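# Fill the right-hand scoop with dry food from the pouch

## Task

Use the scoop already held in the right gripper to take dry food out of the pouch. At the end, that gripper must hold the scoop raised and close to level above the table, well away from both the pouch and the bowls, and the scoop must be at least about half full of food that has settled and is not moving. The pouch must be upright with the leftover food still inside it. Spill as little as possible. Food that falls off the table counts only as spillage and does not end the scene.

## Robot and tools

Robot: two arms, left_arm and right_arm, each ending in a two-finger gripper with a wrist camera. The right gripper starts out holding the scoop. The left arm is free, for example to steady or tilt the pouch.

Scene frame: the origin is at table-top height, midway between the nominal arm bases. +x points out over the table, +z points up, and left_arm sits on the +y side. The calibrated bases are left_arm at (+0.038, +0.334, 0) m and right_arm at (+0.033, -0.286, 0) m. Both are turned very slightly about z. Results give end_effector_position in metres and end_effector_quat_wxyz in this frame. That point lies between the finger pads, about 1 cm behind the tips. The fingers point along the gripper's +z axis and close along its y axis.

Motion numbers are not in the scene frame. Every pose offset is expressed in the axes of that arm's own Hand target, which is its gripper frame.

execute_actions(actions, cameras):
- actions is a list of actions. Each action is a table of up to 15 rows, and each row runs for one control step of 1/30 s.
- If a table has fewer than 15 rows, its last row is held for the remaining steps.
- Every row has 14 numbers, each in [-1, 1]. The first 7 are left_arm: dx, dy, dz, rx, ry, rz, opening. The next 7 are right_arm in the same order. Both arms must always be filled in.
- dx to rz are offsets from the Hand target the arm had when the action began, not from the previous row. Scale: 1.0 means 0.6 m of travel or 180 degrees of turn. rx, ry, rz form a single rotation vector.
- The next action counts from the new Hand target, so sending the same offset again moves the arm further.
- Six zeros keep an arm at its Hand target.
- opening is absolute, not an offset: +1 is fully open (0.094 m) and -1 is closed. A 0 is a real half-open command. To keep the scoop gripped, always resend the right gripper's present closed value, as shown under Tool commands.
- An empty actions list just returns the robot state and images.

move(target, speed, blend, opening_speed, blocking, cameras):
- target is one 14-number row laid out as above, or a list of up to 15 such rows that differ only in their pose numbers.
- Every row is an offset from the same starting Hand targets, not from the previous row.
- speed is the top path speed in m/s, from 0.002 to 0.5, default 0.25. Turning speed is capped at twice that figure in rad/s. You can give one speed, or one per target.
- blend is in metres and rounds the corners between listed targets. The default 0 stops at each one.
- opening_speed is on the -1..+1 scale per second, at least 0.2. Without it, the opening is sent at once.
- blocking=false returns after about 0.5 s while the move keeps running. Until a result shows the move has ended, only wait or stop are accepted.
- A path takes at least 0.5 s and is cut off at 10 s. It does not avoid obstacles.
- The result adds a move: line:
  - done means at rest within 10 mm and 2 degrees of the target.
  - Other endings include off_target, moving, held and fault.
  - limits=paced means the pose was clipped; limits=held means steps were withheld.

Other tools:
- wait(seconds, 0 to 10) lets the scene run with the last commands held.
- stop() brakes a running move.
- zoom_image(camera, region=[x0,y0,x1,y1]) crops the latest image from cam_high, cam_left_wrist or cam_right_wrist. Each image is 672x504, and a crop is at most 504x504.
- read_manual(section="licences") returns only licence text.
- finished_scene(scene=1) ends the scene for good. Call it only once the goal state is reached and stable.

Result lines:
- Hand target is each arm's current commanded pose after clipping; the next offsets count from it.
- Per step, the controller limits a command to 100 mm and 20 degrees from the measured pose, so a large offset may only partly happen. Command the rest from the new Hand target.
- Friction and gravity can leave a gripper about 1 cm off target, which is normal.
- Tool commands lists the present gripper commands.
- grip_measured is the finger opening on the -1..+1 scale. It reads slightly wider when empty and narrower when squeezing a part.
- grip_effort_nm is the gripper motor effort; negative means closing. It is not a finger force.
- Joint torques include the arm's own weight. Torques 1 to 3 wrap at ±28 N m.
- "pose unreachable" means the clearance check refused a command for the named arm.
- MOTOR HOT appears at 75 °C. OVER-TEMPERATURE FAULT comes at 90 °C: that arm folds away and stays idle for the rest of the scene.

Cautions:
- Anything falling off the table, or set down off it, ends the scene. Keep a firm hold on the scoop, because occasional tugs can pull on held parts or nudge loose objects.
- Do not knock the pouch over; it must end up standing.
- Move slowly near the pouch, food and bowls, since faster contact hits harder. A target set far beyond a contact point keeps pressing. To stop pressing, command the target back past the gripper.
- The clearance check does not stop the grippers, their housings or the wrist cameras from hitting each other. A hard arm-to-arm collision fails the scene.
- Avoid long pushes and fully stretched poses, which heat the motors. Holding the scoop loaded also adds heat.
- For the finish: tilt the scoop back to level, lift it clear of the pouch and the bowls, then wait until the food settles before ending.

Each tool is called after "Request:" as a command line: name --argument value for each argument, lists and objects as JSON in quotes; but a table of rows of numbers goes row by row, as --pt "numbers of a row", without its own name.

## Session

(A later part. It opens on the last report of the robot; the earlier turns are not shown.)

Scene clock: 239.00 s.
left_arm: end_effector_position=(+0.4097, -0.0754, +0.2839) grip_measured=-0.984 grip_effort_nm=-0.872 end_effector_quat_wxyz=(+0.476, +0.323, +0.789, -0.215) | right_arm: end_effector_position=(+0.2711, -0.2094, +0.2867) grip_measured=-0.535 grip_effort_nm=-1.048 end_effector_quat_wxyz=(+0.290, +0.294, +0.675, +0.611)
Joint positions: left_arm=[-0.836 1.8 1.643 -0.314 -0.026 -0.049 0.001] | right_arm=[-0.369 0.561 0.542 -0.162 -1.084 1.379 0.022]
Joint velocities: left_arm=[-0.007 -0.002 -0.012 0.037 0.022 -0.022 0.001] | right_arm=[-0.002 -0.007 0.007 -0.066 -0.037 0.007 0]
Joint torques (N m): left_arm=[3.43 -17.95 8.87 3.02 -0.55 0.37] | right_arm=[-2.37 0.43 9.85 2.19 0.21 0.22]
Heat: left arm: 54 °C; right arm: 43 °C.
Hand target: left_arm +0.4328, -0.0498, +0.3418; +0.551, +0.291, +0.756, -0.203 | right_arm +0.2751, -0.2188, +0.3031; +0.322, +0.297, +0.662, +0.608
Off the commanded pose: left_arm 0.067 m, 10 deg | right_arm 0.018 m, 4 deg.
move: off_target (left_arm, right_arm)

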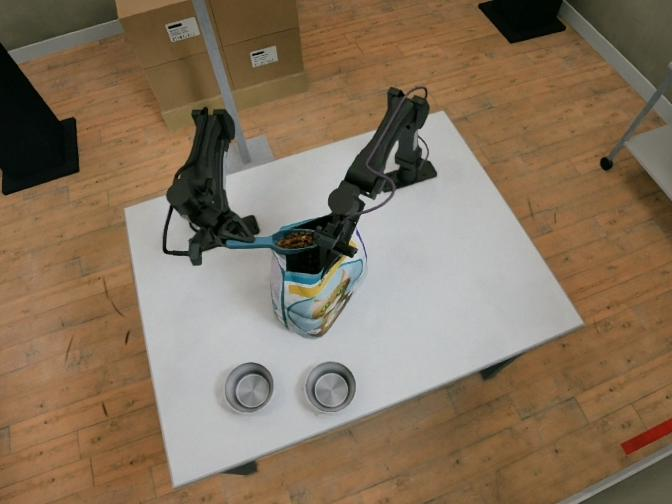

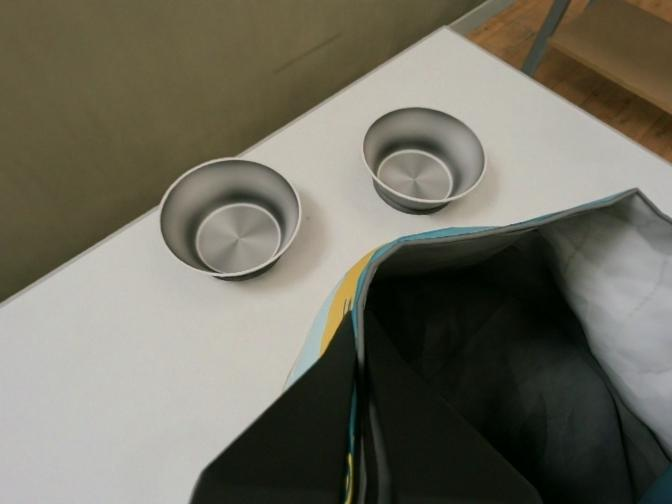

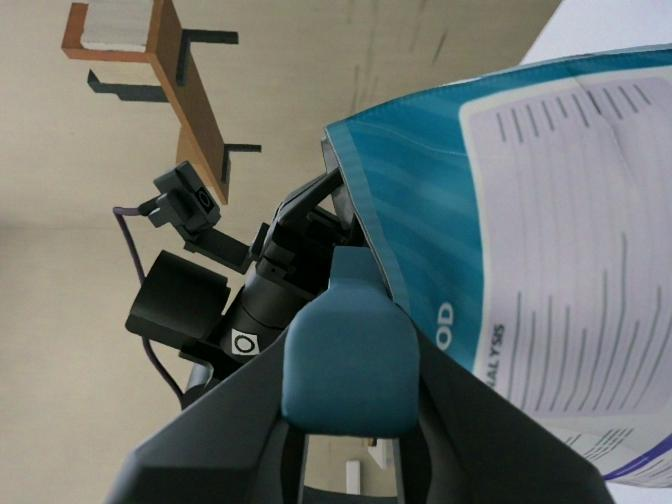

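Request:
move --pt "0.0588 -0.0432 0.0163 0 0 0 -1.0 -0.0103 0 0.0131 0.0027 -0.0554 0.0027 -0.977304" --speed 0.06

Request:
zoom_image --camera "cam_high" --region '[250, 200, 390, 350]'

Request:
zoom_image --camera "cam_right_wrist" --region '[240, 100, 500, 504]'

Scene clock: 243.00 s.
left_arm: end_effector_position=(+0.4131, -0.0730, +0.2788) grip_measured=-0.984 grip_effort_nm=-0.867 end_effector_quat_wxyz=(+0.514, +0.300, +0.777, -0.203) | right_arm: end_effector_position=(+0.2803, -0.2105, +0.2823) grip_measured=-0.535 grip_effort_nm=-1.043 end_effector_quat_wxyz=(+0.344, +0.343, +0.666, +0.566)
Joint positions: left_arm=[-0.855 1.773 1.526 -0.154 -0.108 -0.054 0.001] | right_arm=[-0.176 0.491 0.542 -0.215 -0.724 1.391 0.022]
Joint velocities: left_arm=[-0.012 -0.017 -0.002 -0.051 0.037 0.007 0.001] | right_arm=[-0.007 0.002 -0.012 -0.081 0.007 0.066 0.001]
Joint torques (N m): left_arm=[-0.06 -14.48 7.2 2.9 -0.32 0.21] | right_arm=[-0.12 -0.02 8.47 2.74 0.51 0.57]
Heat: left arm: 55 °C; right arm: 43 °C.
Hand target: left_arm +0.4146, -0.0680, +0.3053; +0.551, +0.291, +0.756, -0.203 | right_arm +0.2851, -0.2184, +0.3020; +0.374, +0.353, +0.635, +0.576
Off the commanded pose: left_arm 0.027 m, 5 deg | right_arm 0.023 m, 5 deg.
move: off_target (left_arm, right_arm)

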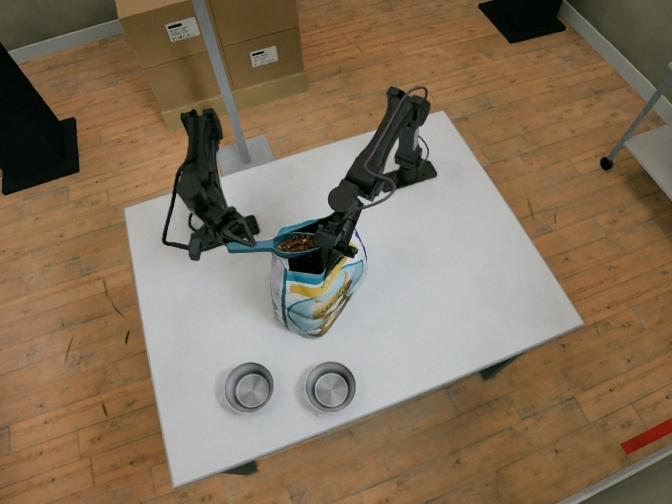

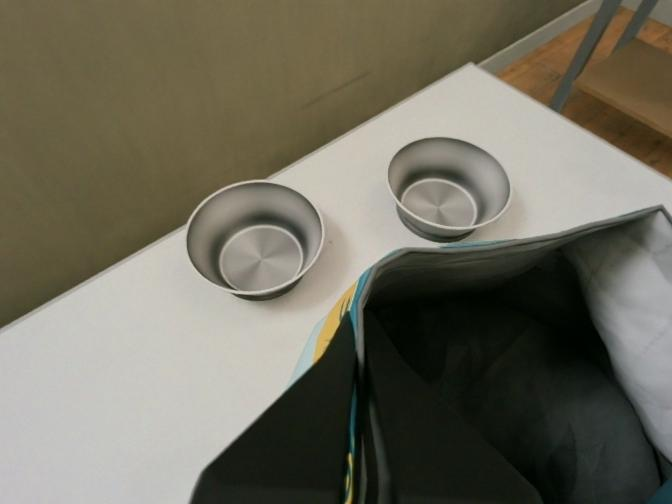

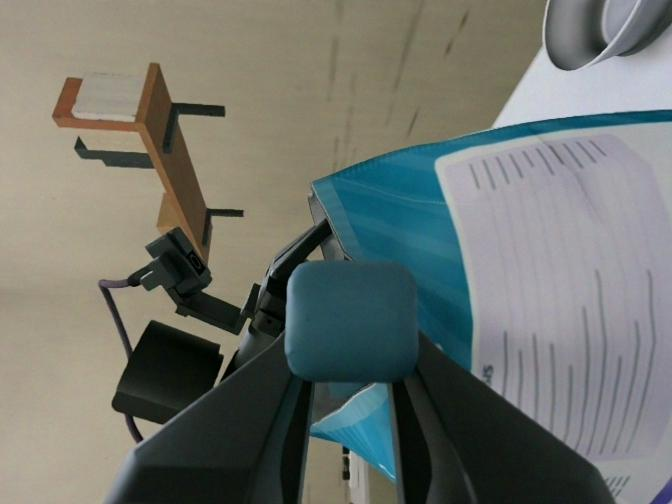

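Scaled by 3.360 from the camera's 672x504 image, which has a finer 960x720 frame.

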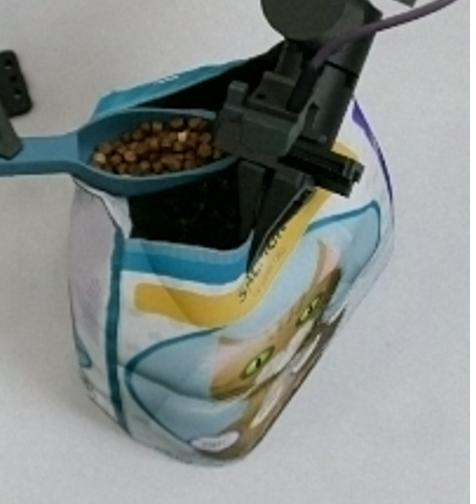

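Scaled by 1.248 from the camera's 672x504 image, which has a finer 960x720 frame.

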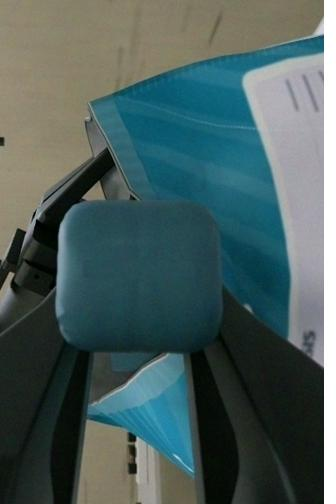

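Request:
move --pt "0 0 0 0 0 0 -0.82 0 0 0 0 0 0 -0.977304" --speed 0.1

Scene clock: 243.90 s.
left_arm: end_effector_position=(+0.4144, -0.0730, +0.2872) grip_measured=-0.820 grip_effort_nm=0.002 end_effector_quat_wxyz=(+0.526, +0.294, +0.771, -0.206) | right_arm: end_effector_position=(+0.2801, -0.2109, +0.2856) grip_measured=-0.535 grip_effort_nm=-1.043 end_effector_quat_wxyz=(+0.347, +0.344, +0.661, +0.569)
Joint positions: left_arm=[-0.856 1.766 1.526 -0.133 -0.115 -0.054 0.008] | right_arm=[-0.174 0.485 0.542 -0.204 -0.717 1.405 0.022]
Joint velocities: left_arm=[-0.002 0.002 0.002 0.037 -0.022 -0.066 0] | right_arm=[0.002 -0.012 0.002 -0.051 -0.037 0.007 0.001]
Joint torques (N m): left_arm=[0.01 -13.61 7.28 2.67 -0.24 0.22] | right_arm=[-0.01 0.65 8.42 2.66 0.5 0.44]
Heat: left arm: 55 °C; right arm: 43 °C.
Hand target: left_arm +0.4147, -0.0679, +0.3053; +0.551, +0.291, +0.756, -0.203 | right_arm +0.2851, -0.2184, +0.3021; +0.375, +0.353, +0.635, +0.576
Off the commanded pose: left_arm 0.019 m, 3 deg | right_arm 0.019 m, 4 deg.
move: off_target (left_arm, right_arm)

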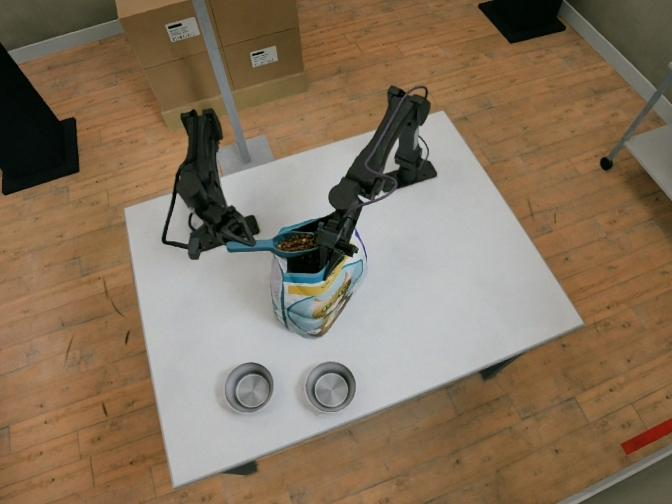

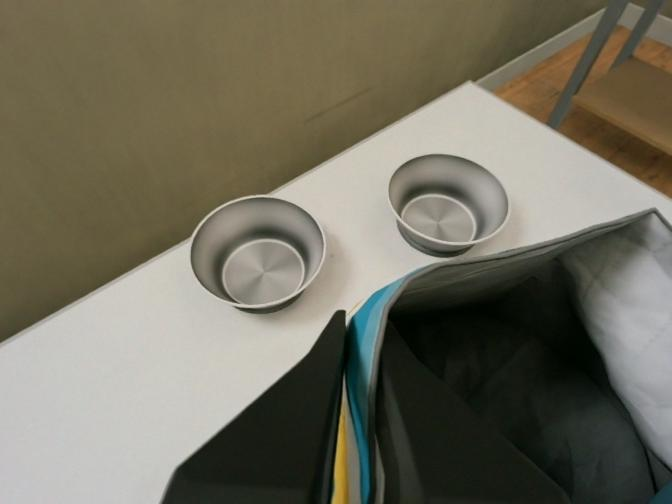

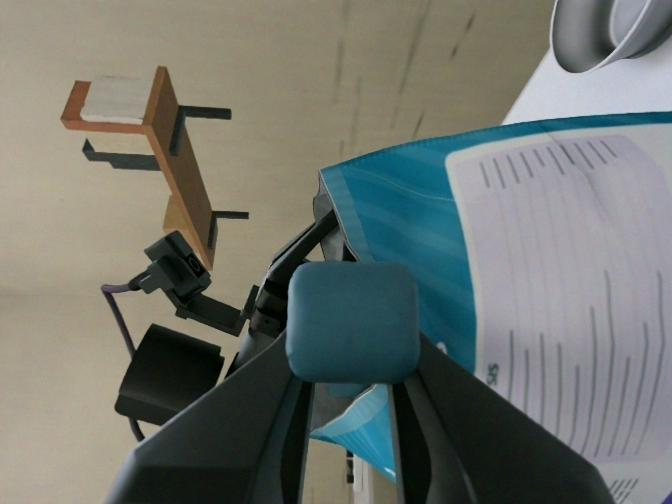

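Request:
move --pt "-0.0057 0.002 -0.0993 0 0 0 -0.82 0 0 0 0 0 0 -0.977304" --pt "-0.0963 0.0262 -0.2407 0 0 0 -0.82 0 0 0 0 0 0 -0.977304" --speed 0.1

Request:
zoom_image --camera "cam_high" --region '[220, 200, 390, 350]'

Scene clock: 246.60 s.
left_arm: end_effector_position=(+0.3386, +0.0175, +0.3918) grip_measured=-0.820 grip_effort_nm=0.007 end_effector_quat_wxyz=(+0.544, +0.290, +0.761, -0.202) | right_arm: end_effector_position=(+0.2832, -0.2134, +0.2997) grip_measured=-0.537 grip_effort_nm=-1.043 end_effector_quat_wxyz=(+0.361, +0.345, +0.641, +0.583)
Joint positions: left_arm=[-0.863 1.377 1.525 -0.484 -0.141 -0.041 0.008] | right_arm=[-0.17 0.485 0.542 -0.134 -0.697 1.461 0.022]
Joint velocities: left_arm=[-0.012 0.002 -0.007 0.051 0.066 0.037 0] | right_arm=[-0.012 -0.002 -0.007 0.007 -0.022 0.007 0]
Joint torques (N m): left_arm=[0.49 -7.6 9.63 2.03 0.01 0.08] | right_arm=[0.14 0.99 8.35 1.88 0.41 -0.08]
Heat: left arm: 54 °C; right arm: 43 °C.
Hand target: left_arm +0.3358, +0.0235, +0.4037; +0.551, +0.291, +0.756, -0.203 | right_arm +0.2851, -0.2185, +0.3020; +0.375, +0.353, +0.635, +0.576
Off the commanded pose: left_arm 0.015 m, 1 deg | right_arm 0.006 m, 2 deg.
move: off_target (left_arm)

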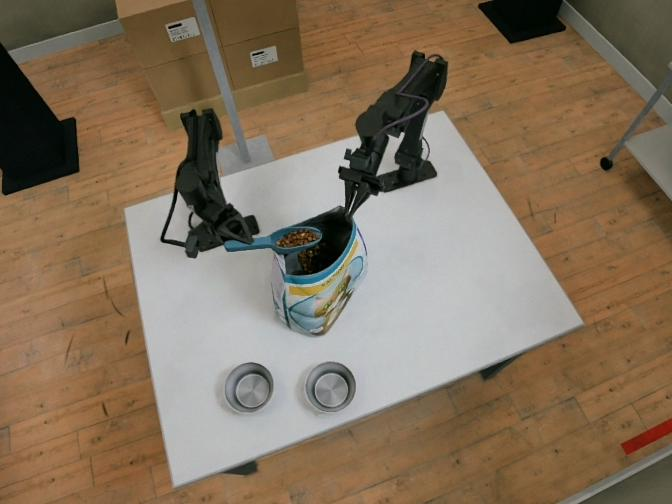

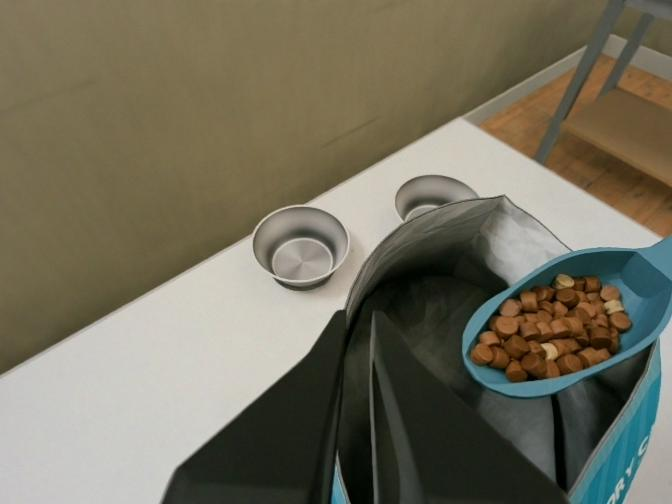

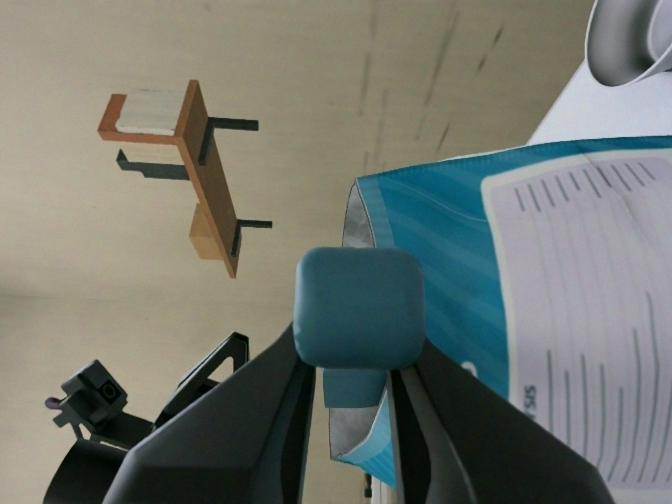

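Scaled by 2.965 from the camera's 672x504 image, which has a finer 960x720 frame.

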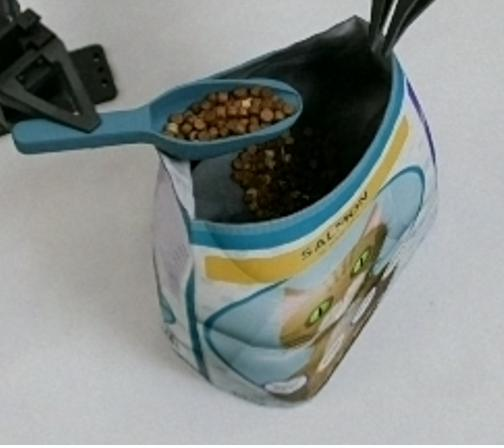

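Request:
zoom_image --camera "cam_left_wrist" --region '[440, 220, 672, 420]'

Request:
zoom_image --camera "cam_high" --region '[260, 215, 340, 265]'

Scaled by 2.172 from the camera's 672x504 image, which has a finer 960x720 frame.

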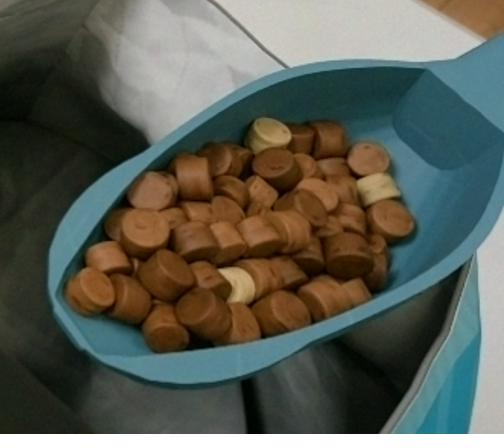

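Scaled by 6.300 from the camera's 672x504 image, which has a finer 960x720 frame.

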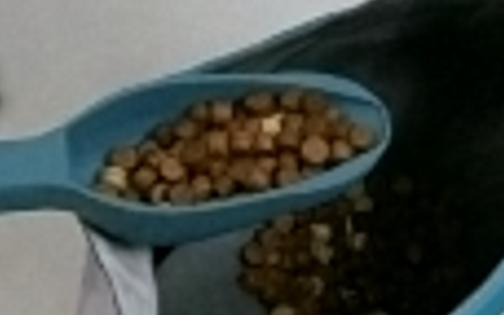

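Request:
move --pt "0 0 0 0 0 0 -0.82 -0.0104 0.1495 -0.0079 -0.0236 0 0.0236 -0.977304" --speed 0.08

Request:
zoom_image --camera "cam_left_wrist" --region '[400, 150, 672, 420]'

Request:
zoom_image --camera "cam_high" --region '[220, 200, 390, 350]'

Scene clock: 249.00 s.
left_arm: end_effector_position=(+0.3386, +0.0175, +0.3916) grip_measured=-0.820 grip_effort_nm=0.007 end_effector_quat_wxyz=(+0.544, +0.290, +0.761, -0.202) | right_arm: end_effector_position=(+0.2882, -0.2177, +0.3733) grip_measured=-0.537 grip_effort_nm=-1.043 end_effector_quat_wxyz=(+0.349, +0.373, +0.609, +0.607)
Joint positions: left_arm=[-0.863 1.377 1.525 -0.485 -0.14 -0.041 0.008] | right_arm=[-0.174 0.606 0.814 -0.233 -0.678 1.583 0.022]
Joint velocities: left_arm=[-0.007 0.002 -0.017 -0.095 -0.037 -0.022 -0.002] | right_arm=[0.002 -0.002 0.002 0.007 -0.037 -0.022 0]
Joint torques (N m): left_arm=[0.49 -7.61 9.63 2.02 0.01 0.09] | right_arm=[-0.24 1.11 10.73 2.03 0.11 0.01]
Heat: left arm: 53 °C; right arm: 43 °C.
Hand target: left_arm +0.3358, +0.0235, +0.4037; +0.550, +0.291, +0.756, -0.203 | right_arm +0.2849, -0.2189, +0.3921; +0.366, +0.362, +0.600, +0.613
Off the commanded pose: left_arm 0.014 m, 1 deg | right_arm 0.019 m, 3 deg.
move: off_target (left_arm, right_arm)

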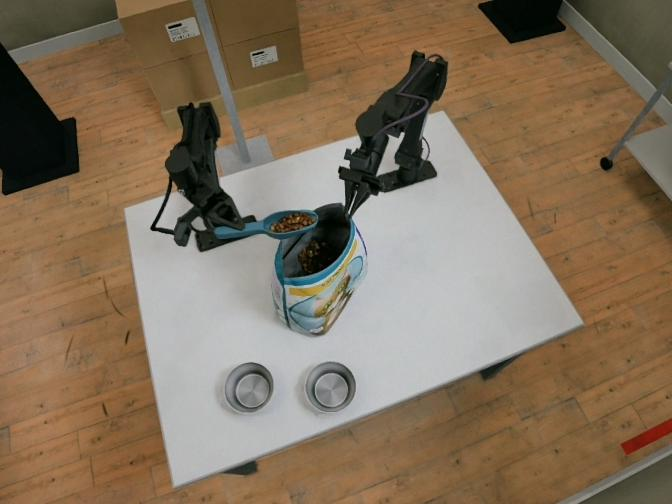

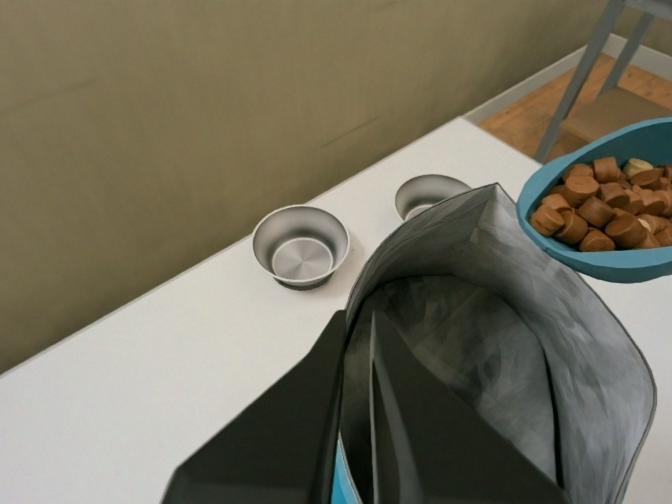

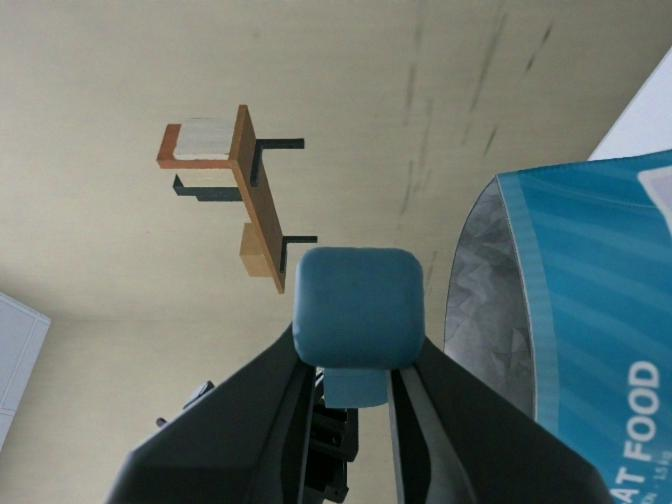

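Scaled by 1.853 from the camera's 672x504 image, which has a finer 960x720 frame.

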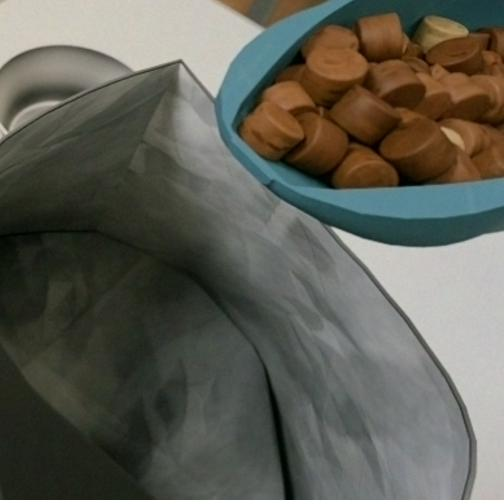

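Scaled by 2.965 from the camera's 672x504 image, which has a finer 960x720 frame.

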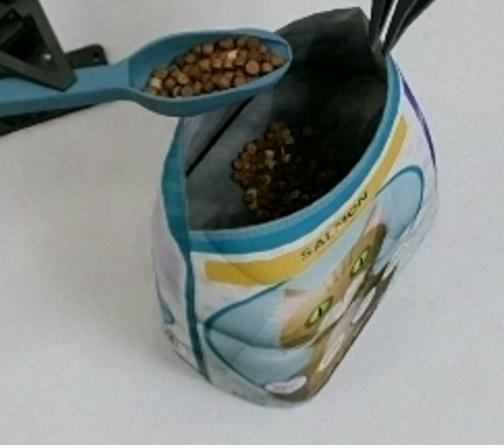

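Request:
move --pt "-0.0886 -0.0647 -0.1075 0 0 0 -0.82 0 0 0 0 0 0 -0.977304" --speed 0.15 --cameras '["cam_left_wrist"]'

Scene clock: 250.70 s.
left_arm: end_effector_position=(+0.2775, +0.0245, +0.4745) grip_measured=-0.820 grip_effort_nm=0.002 end_effector_quat_wxyz=(+0.555, +0.293, +0.751, -0.205) | right_arm: end_effector_position=(+0.2882, -0.2177, +0.3731) grip_measured=-0.537 grip_effort_nm=-1.048 end_effector_quat_wxyz=(+0.349, +0.373, +0.609, +0.607)
Joint positions: left_arm=[-1.047 1.399 1.907 -0.83 -0.311 -0.083 0.008] | right_arm=[-0.174 0.606 0.814 -0.234 -0.678 1.584 0.022]
Joint velocities: left_arm=[0.007 -0.007 -0.027 -0.066 -0.007 0.022 0.001] | right_arm=[-0.007 -0.012 -0.007 0.022 0.022 0.022 -0.001]
Joint torques (N m): left_arm=[-0.36 -4.27 8.08 1.99 -0.17 -0.13] | right_arm=[-0.32 1.1 10.71 2.03 0.1 0.02]
Heat: left arm: 53 °C; right arm: 43 °C.
Hand target: left_arm +0.2768, +0.0249, +0.4744; +0.551, +0.291, +0.755, -0.203 | right_arm +0.2849, -0.2189, +0.3922; +0.366, +0.362, +0.600, +0.613
Off the commanded pose: left_arm 0.002 m, 1 deg | right_arm 0.019 m, 3 deg.
move: off_target (right_arm)
Images, in order (width x height): cam_left_wrist 672x504.

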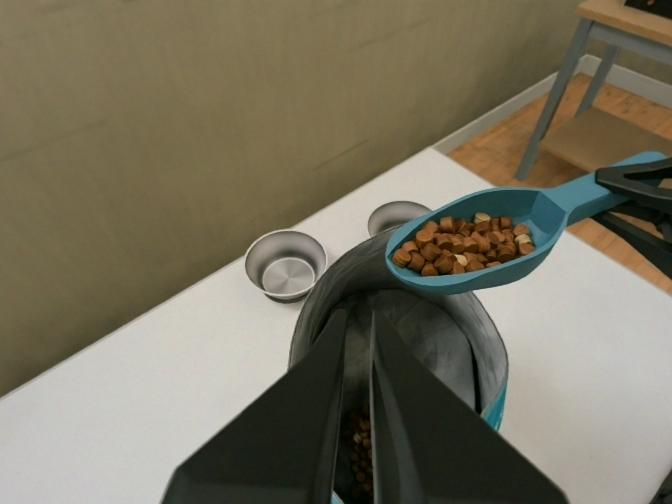

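Request:
zoom_image --camera "cam_left_wrist" --region '[370, 170, 600, 310]'

Scaled by 2.191 from the camera's 672x504 image, which has a finer 960x720 frame.

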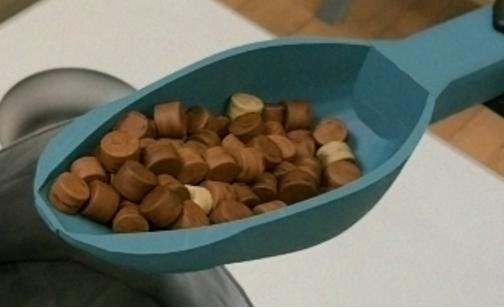

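Request:
zoom_image --camera "cam_left_wrist" --region '[380, 205, 480, 290]'

Request:
zoom_image --camera "cam_left_wrist" --region '[450, 190, 560, 280]'

Scaled by 5.040 from the camera's 672x504 image, which has a finer 960x720 frame.

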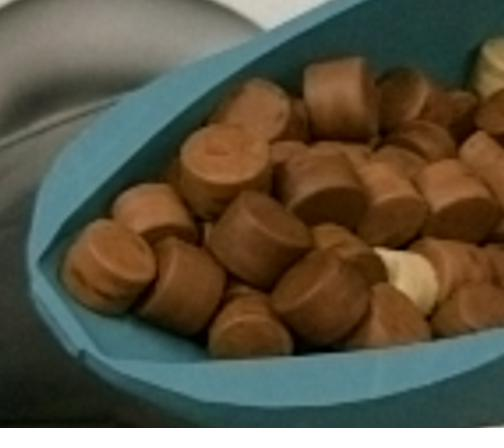

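Scaled by 4.582 from the camera's 672x504 image, which has a finer 960x720 frame.

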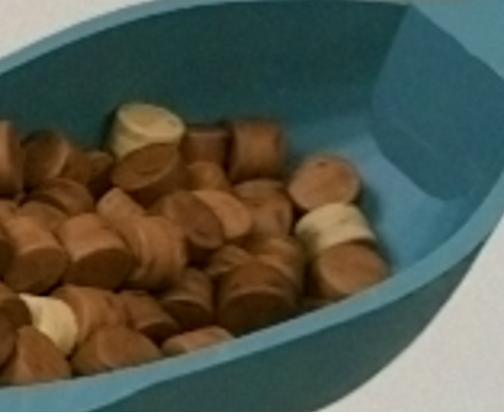

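Request:
move --pt "0.1886 0.0483 0.1194 0.034 0.0826 0.0111 0.1 -0.157 -0.031 -0.0787 0 0 0 -0.977304" --speed 0.12

Scene clock: 258.00 s.
left_arm: end_effector_position=(+0.3176, +0.0257, +0.3526) grip_measured=+0.098 grip_effort_nm=0.081 end_effector_quat_wxyz=(+0.441, +0.353, +0.801, -0.199) | right_arm: end_effector_position=(+0.2876, -0.3253, +0.3783) grip_measured=-0.537 grip_effort_nm=-1.048 end_effector_quat_wxyz=(+0.366, +0.360, +0.594, +0.619)
Joint positions: left_arm=[-0.827 1.406 1.597 -0.752 0.004 -0.006 0.052] | right_arm=[-0.901 0.823 0.766 0.256 -1.395 1.778 0.022]
Joint velocities: left_arm=[0.002 -0.007 -0.032 0.022 -0.037 0.007 0] | right_arm=[0.002 0.002 0.002 0.007 -0.007 0.051 0]
Joint torques (N m): left_arm=[0.38 -5.14 6.75 2.19 0.06 0.09] | right_arm=[-0.4 -0.46 6.24 1.49 0.13 0.04]
Heat: left arm: 52 °C; right arm: 43 °C.
Hand target: left_arm +0.3203, +0.0239, +0.3448; +0.436, +0.358, +0.802, -0.195 | right_arm +0.2873, -0.3265, +0.3745; +0.366, +0.362, +0.591, +0.621
Off the commanded pose: left_arm 0.009 m, 1 deg | right_arm 0.006 m, 1 deg.
move: done

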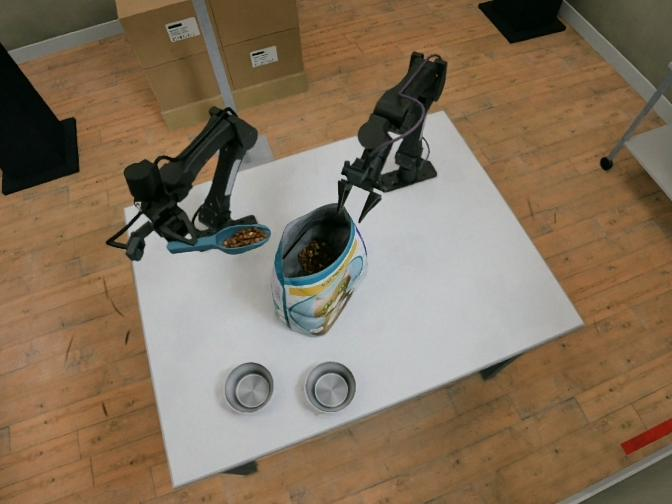

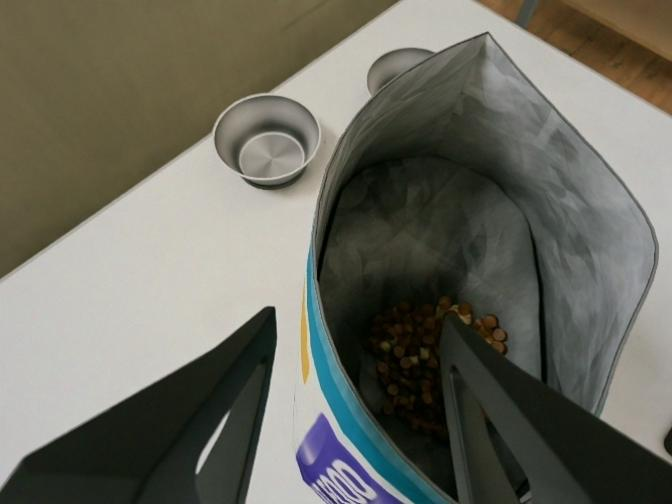

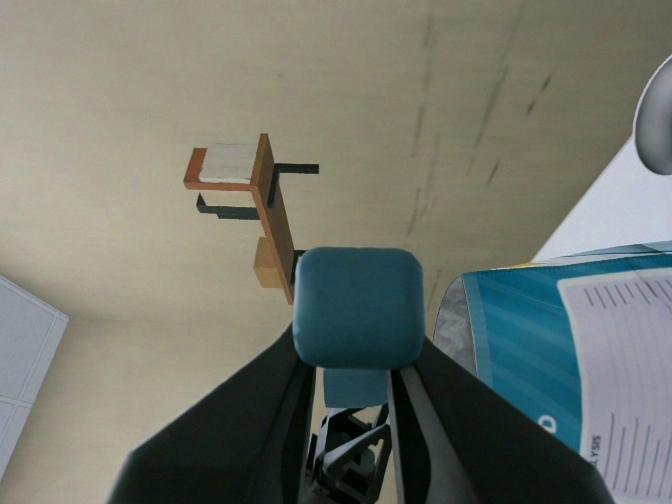

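Request:
zoom_image --camera "cam_high" --region '[215, 210, 285, 262]'

Request:
zoom_image --camera "cam_left_wrist" --region '[290, 150, 672, 504]'

Scaled by 7.200 from the camera's 672x504 image, which has a finer 960x720 frame.

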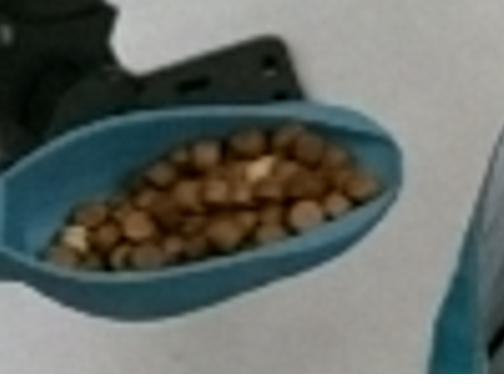

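Scaled by 1.319 from the camera's 672x504 image, which has a finer 960x720 frame.

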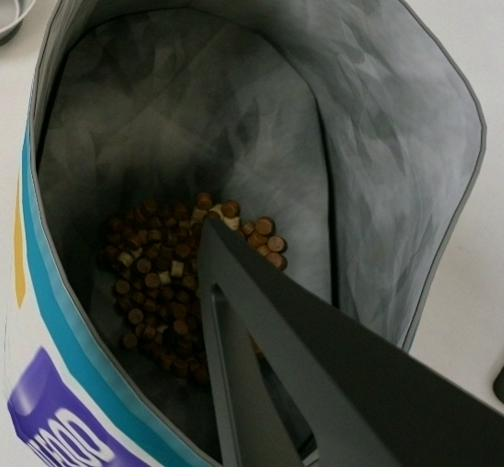

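Request:
move --pt "0.0082 0.0147 0.2323 0 0 0 0.1 0 0 0 0 0 0 -0.977304" --speed 0.1

Scene clock: 262.20 s.
left_arm: end_effector_position=(+0.3964, -0.0535, +0.2668) grip_measured=+0.099 grip_effort_nm=0.076 end_effector_quat_wxyz=(+0.434, +0.355, +0.804, -0.198) | right_arm: end_effector_position=(+0.2873, -0.3248, +0.3802) grip_measured=-0.537 grip_effort_nm=-1.038 end_effector_quat_wxyz=(+0.368, +0.357, +0.594, +0.619)
Joint positions: left_arm=[-0.812 1.755 1.611 -0.432 0.021 0.002 0.052] | right_arm=[-0.901 0.823 0.766 0.274 -1.396 1.791 0.022]
Joint velocities: left_arm=[0.007 0.002 0.012 0.037 0.022 -0.037 0.001] | right_arm=[-0.012 0.002 -0.022 -0.022 0.051 0.051 -0.001]
Joint torques (N m): left_arm=[0.47 -8.23 9.95 2.1 0.03 0.1] | right_arm=[-0.38 -0.49 5.78 1.48 0.17 0.03]
Heat: left arm: 52 °C; right arm: 42 °C.
Hand target: left_arm +0.4025, -0.0564, +0.2658; +0.436, +0.358, +0.802, -0.195 | right_arm +0.2873, -0.3264, +0.3746; +0.366, +0.362, +0.591, +0.621
Off the commanded pose: left_arm 0.007 m, 0 deg | right_arm 0.006 m, 1 deg.
move: done

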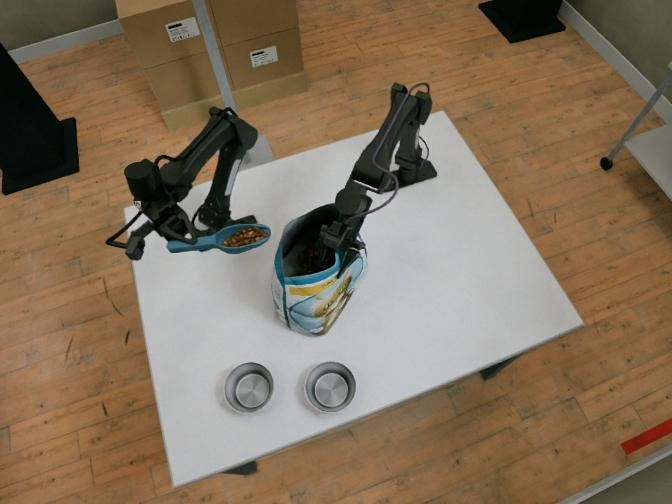

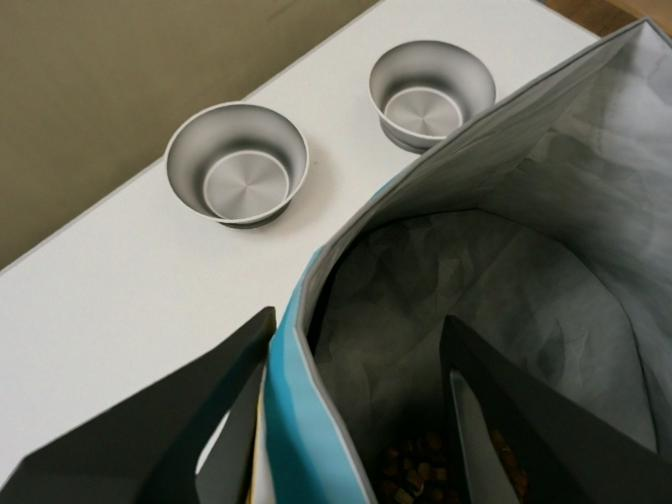

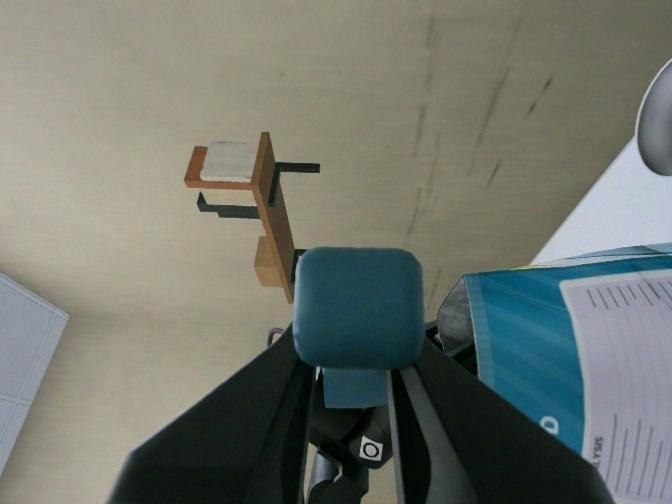

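Request:
move --pt "0 0 0 0 0 0 -1.0 0 0 0 0 0 0 -0.977304" --opening_speed 1.0 --cameras '["cam_left_wrist", "cam_high"]'

Scene clock: 263.60 s.
left_arm: end_effector_position=(+0.3963, -0.0516, +0.2646) grip_measured=-0.983 grip_effort_nm=-0.906 end_effector_quat_wxyz=(+0.430, +0.356, +0.807, -0.195) | right_arm: end_effector_position=(+0.2873, -0.3248, +0.3802) grip_measured=-0.537 grip_effort_nm=-1.038 end_effector_quat_wxyz=(+0.368, +0.357, +0.594, +0.619)
Joint positions: left_arm=[-0.81 1.755 1.611 -0.443 0.021 0.003 0.001] | right_arm=[-0.901 0.823 0.766 0.275 -1.396 1.792 0.022]
Joint velocities: left_arm=[0.002 -0.007 0.012 0.022 -0.081 -0.037 0] | right_arm=[0.007 -0.002 -0.012 -0.007 -0.037 -0.037 0.001]
Joint torques (N m): left_arm=[0.28 -8.21 9.94 2.21 0.03 0.1] | right_arm=[-0.42 -0.47 5.74 1.47 0.18 0.03]
Heat: left arm: 52 °C; right arm: 42 °C.
Hand target: left_arm +0.4025, -0.0564, +0.2658; +0.436, +0.358, +0.802, -0.195 | right_arm +0.2873, -0.3265, +0.3746; +0.366, +0.362, +0.591, +0.621
Off the commanded pose: left_arm 0.008 m, 1 deg | right_arm 0.006 m, 1 deg.
move: done
Images, in order (width x height): cam_high 672x504, cam_left_wrist 672x504.

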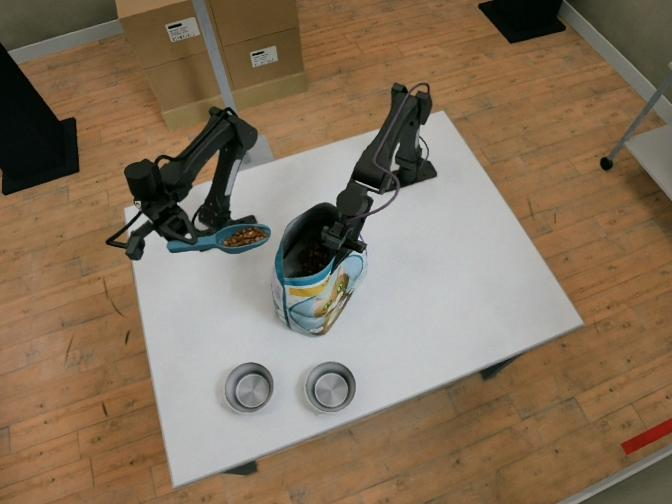

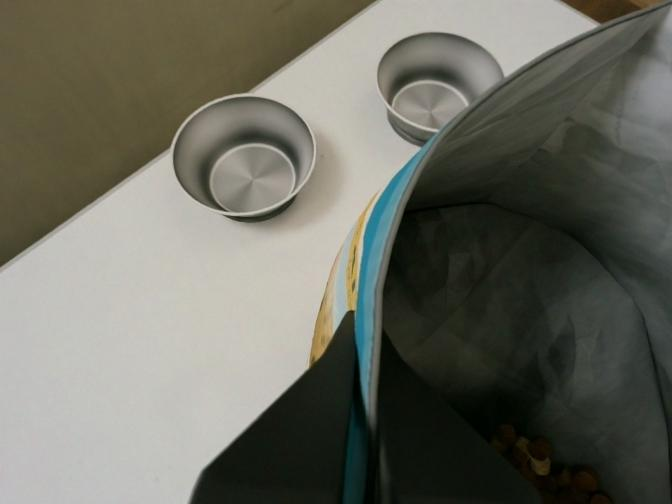

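Request:
move --pt "-0.0382 0.0632 -0.0638 -0.0466 0 -0.0303 -1.0 0 0 0 0 0 0 -0.977304" --speed 0.07 --cameras '["cam_left_wrist", "cam_high"]'

Scene clock: 269.80 s.
left_arm: end_effector_position=(+0.4048, -0.0236, +0.2680) grip_measured=-0.984 grip_effort_nm=-0.891 end_effector_quat_wxyz=(+0.409, +0.314, +0.842, -0.155) | right_arm: end_effector_position=(+0.2873, -0.3248, +0.3802) grip_measured=-0.537 grip_effort_nm=-1.048 end_effector_quat_wxyz=(+0.368, +0.357, +0.595, +0.619)
Joint positions: left_arm=[-0.788 1.755 1.688 -0.598 -0.058 -0.052 0.001] | right_arm=[-0.901 0.823 0.766 0.275 -1.396 1.792 0.022]
Joint velocities: left_arm=[-0.002 0.017 -0.012 0.037 0.007 -0.037 0] | right_arm=[0.017 0.012 -0.002 -0.037 -0.081 0.066 -0.001]
Joint torques (N m): left_arm=[1.28 -12.66 12.07 2.13 -0.38 -0.15] | right_arm=[-0.38 -0.4 5.71 1.48 0.16 0.01]
Heat: left arm: 51 °C; right arm: 42 °C.
Hand target: left_arm +0.4178, -0.0158, +0.3053; +0.450, +0.287, +0.831, -0.156 | right_arm +0.2873, -0.3265, +0.3746; +0.366, +0.362, +0.591, +0.621
Off the commanded pose: left_arm 0.041 m, 6 deg | right_arm 0.006 m, 1 deg.
move: off_target (left_arm)
Images, in order (width x height): cam_high 672x504, cam_left_wrist 672x504.

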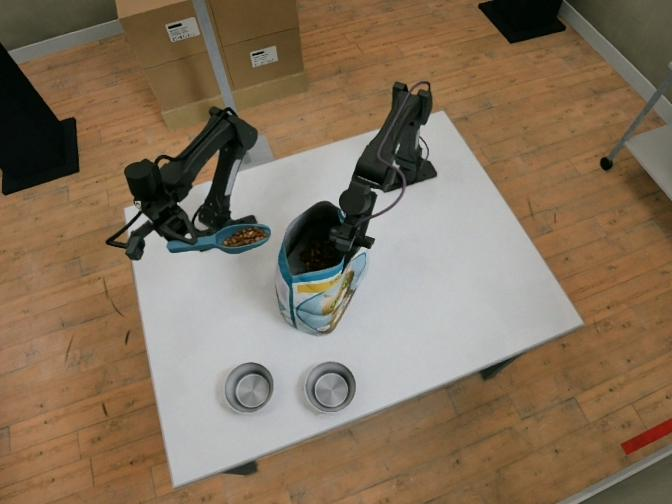

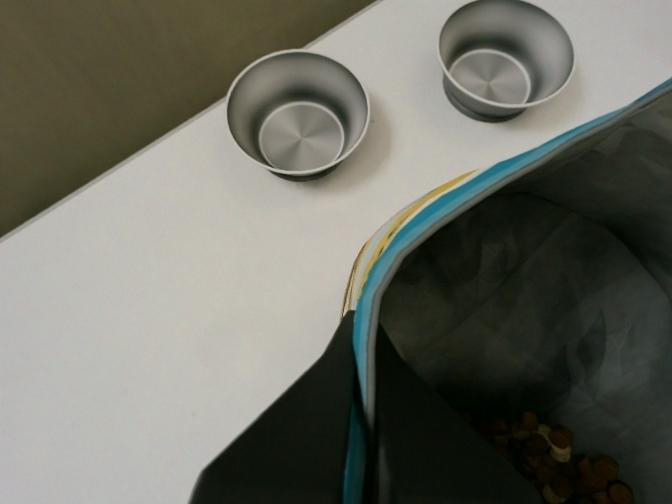

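Request:
move --pt "-0.0107 0.081 -0.0448 -0.0465 0 -0.0303 -1.0 0 0 0 0 0 0 -0.977304" --speed 0.12 --cameras '["cam_left_wrist", "cam_high"]'

Scene clock: 271.30 s.
left_arm: end_effector_position=(+0.4196, +0.0181, +0.2668) grip_measured=-0.984 grip_effort_nm=-0.891 end_effector_quat_wxyz=(+0.397, +0.251, +0.875, -0.115) | right_arm: end_effector_position=(+0.2873, -0.3248, +0.3802) grip_measured=-0.537 grip_effort_nm=-1.038 end_effector_quat_wxyz=(+0.368, +0.357, +0.595, +0.619)
Joint positions: left_arm=[-0.735 1.736 1.702 -0.693 -0.135 -0.121 0.001] | right_arm=[-0.901 0.823 0.766 0.275 -1.396 1.792 0.022]
Joint velocities: left_arm=[-0.012 -0.002 0.002 -0.066 -0.022 0.037 0] | right_arm=[0.012 0.002 0.002 0.051 0.022 0.007 0.001]
Joint torques (N m): left_arm=[1.68 -15.99 12.21 2.15 -0.64 -0.13] | right_arm=[-0.35 -0.39 5.79 1.46 0.16 0.02]
Heat: left arm: 51 °C; right arm: 42 °C.
Hand target: left_arm +0.4326, +0.0345, +0.3243; +0.461, +0.214, +0.853, -0.116 | right_arm +0.2873, -0.3265, +0.3746; +0.366, +0.362, +0.591, +0.621
Off the commanded pose: left_arm 0.062 m, 9 deg | right_arm 0.006 m, 1 deg.
move: off_target (left_arm)
Images, in order (width x height): cam_high 672x504, cam_left_wrist 672x504.

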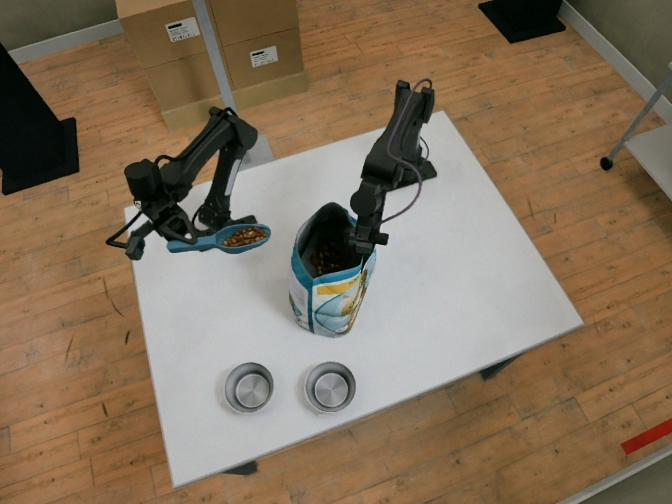

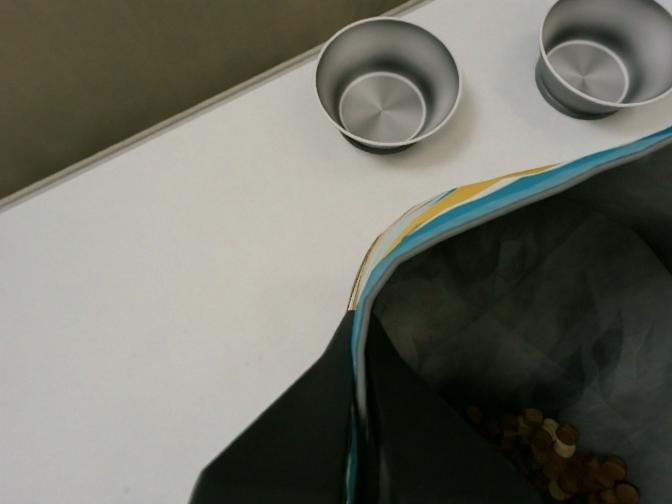

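Request:
zoom_image --camera "cam_high" --region '[260, 190, 410, 350]'

Scaled by 3.150 from the camera's 672x504 image, which has a finer 960x720 frame.

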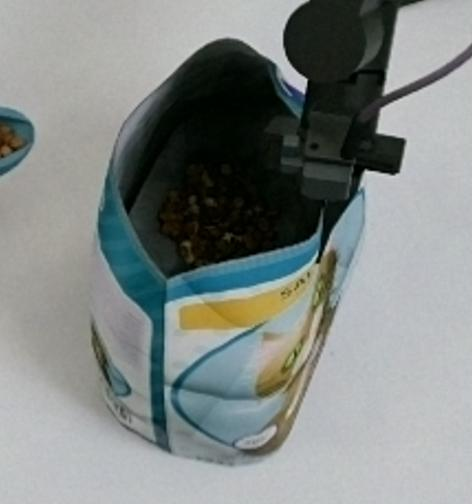

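Request:
move --pt "-0.0468 0.058 0.0563 0.0697 0 0.0456 -1.0 0 0 0 0 0 0 -0.977304" --speed 0.15 --cameras '["cam_left_wrist", "cam_high"]'

Scene clock: 273.73 s.
left_arm: end_effector_position=(+0.4634, +0.0563, +0.2693) grip_measured=-0.984 grip_effort_nm=-0.896 end_effector_quat_wxyz=(+0.358, +0.325, +0.861, -0.158) | right_arm: end_effector_position=(+0.2873, -0.3248, +0.3802) grip_measured=-0.537 grip_effort_nm=-1.043 end_effector_quat_wxyz=(+0.368, +0.357, +0.595, +0.619)
Joint positions: left_arm=[-0.507 1.842 1.881 -0.822 0.189 0.131 0.001] | right_arm=[-0.901 0.823 0.766 0.275 -1.396 1.792 0.022]
Joint velocities: left_arm=[-0.007 0.007 -0.007 -0.051 -0.081 0.037 -0.001] | right_arm=[-0.007 -0.007 -0.002 -0.022 -0.022 0.051 0]
Joint torques (N m): left_arm=[0.73 -12.36 14.41 2.95 0.24 0.03] | right_arm=[-0.4 -0.32 5.72 1.48 0.15 0.04]
Heat: left arm: 51 °C; right arm: 42 °C.
Hand target: left_arm +0.4873, +0.0441, +0.3290; +0.443, +0.323, +0.818, -0.176 | right_arm +0.2873, -0.3265, +0.3746; +0.366, +0.362, +0.591, +0.621
Off the commanded pose: left_arm 0.066 m, 11 deg | right_arm 0.006 m, 1 deg.
move: off_target (left_arm)
Images, in order (width x height): cam_high 672x504, cam_left_wrist 672x504.

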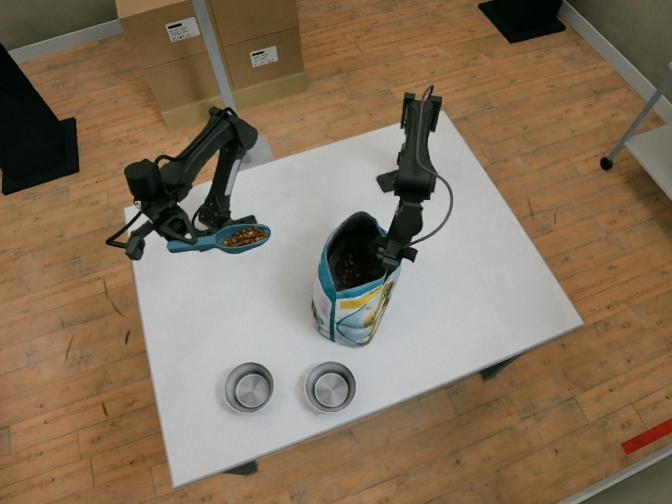

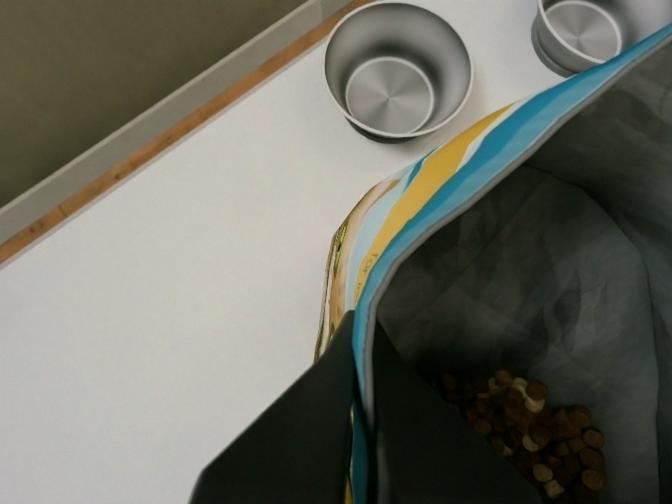

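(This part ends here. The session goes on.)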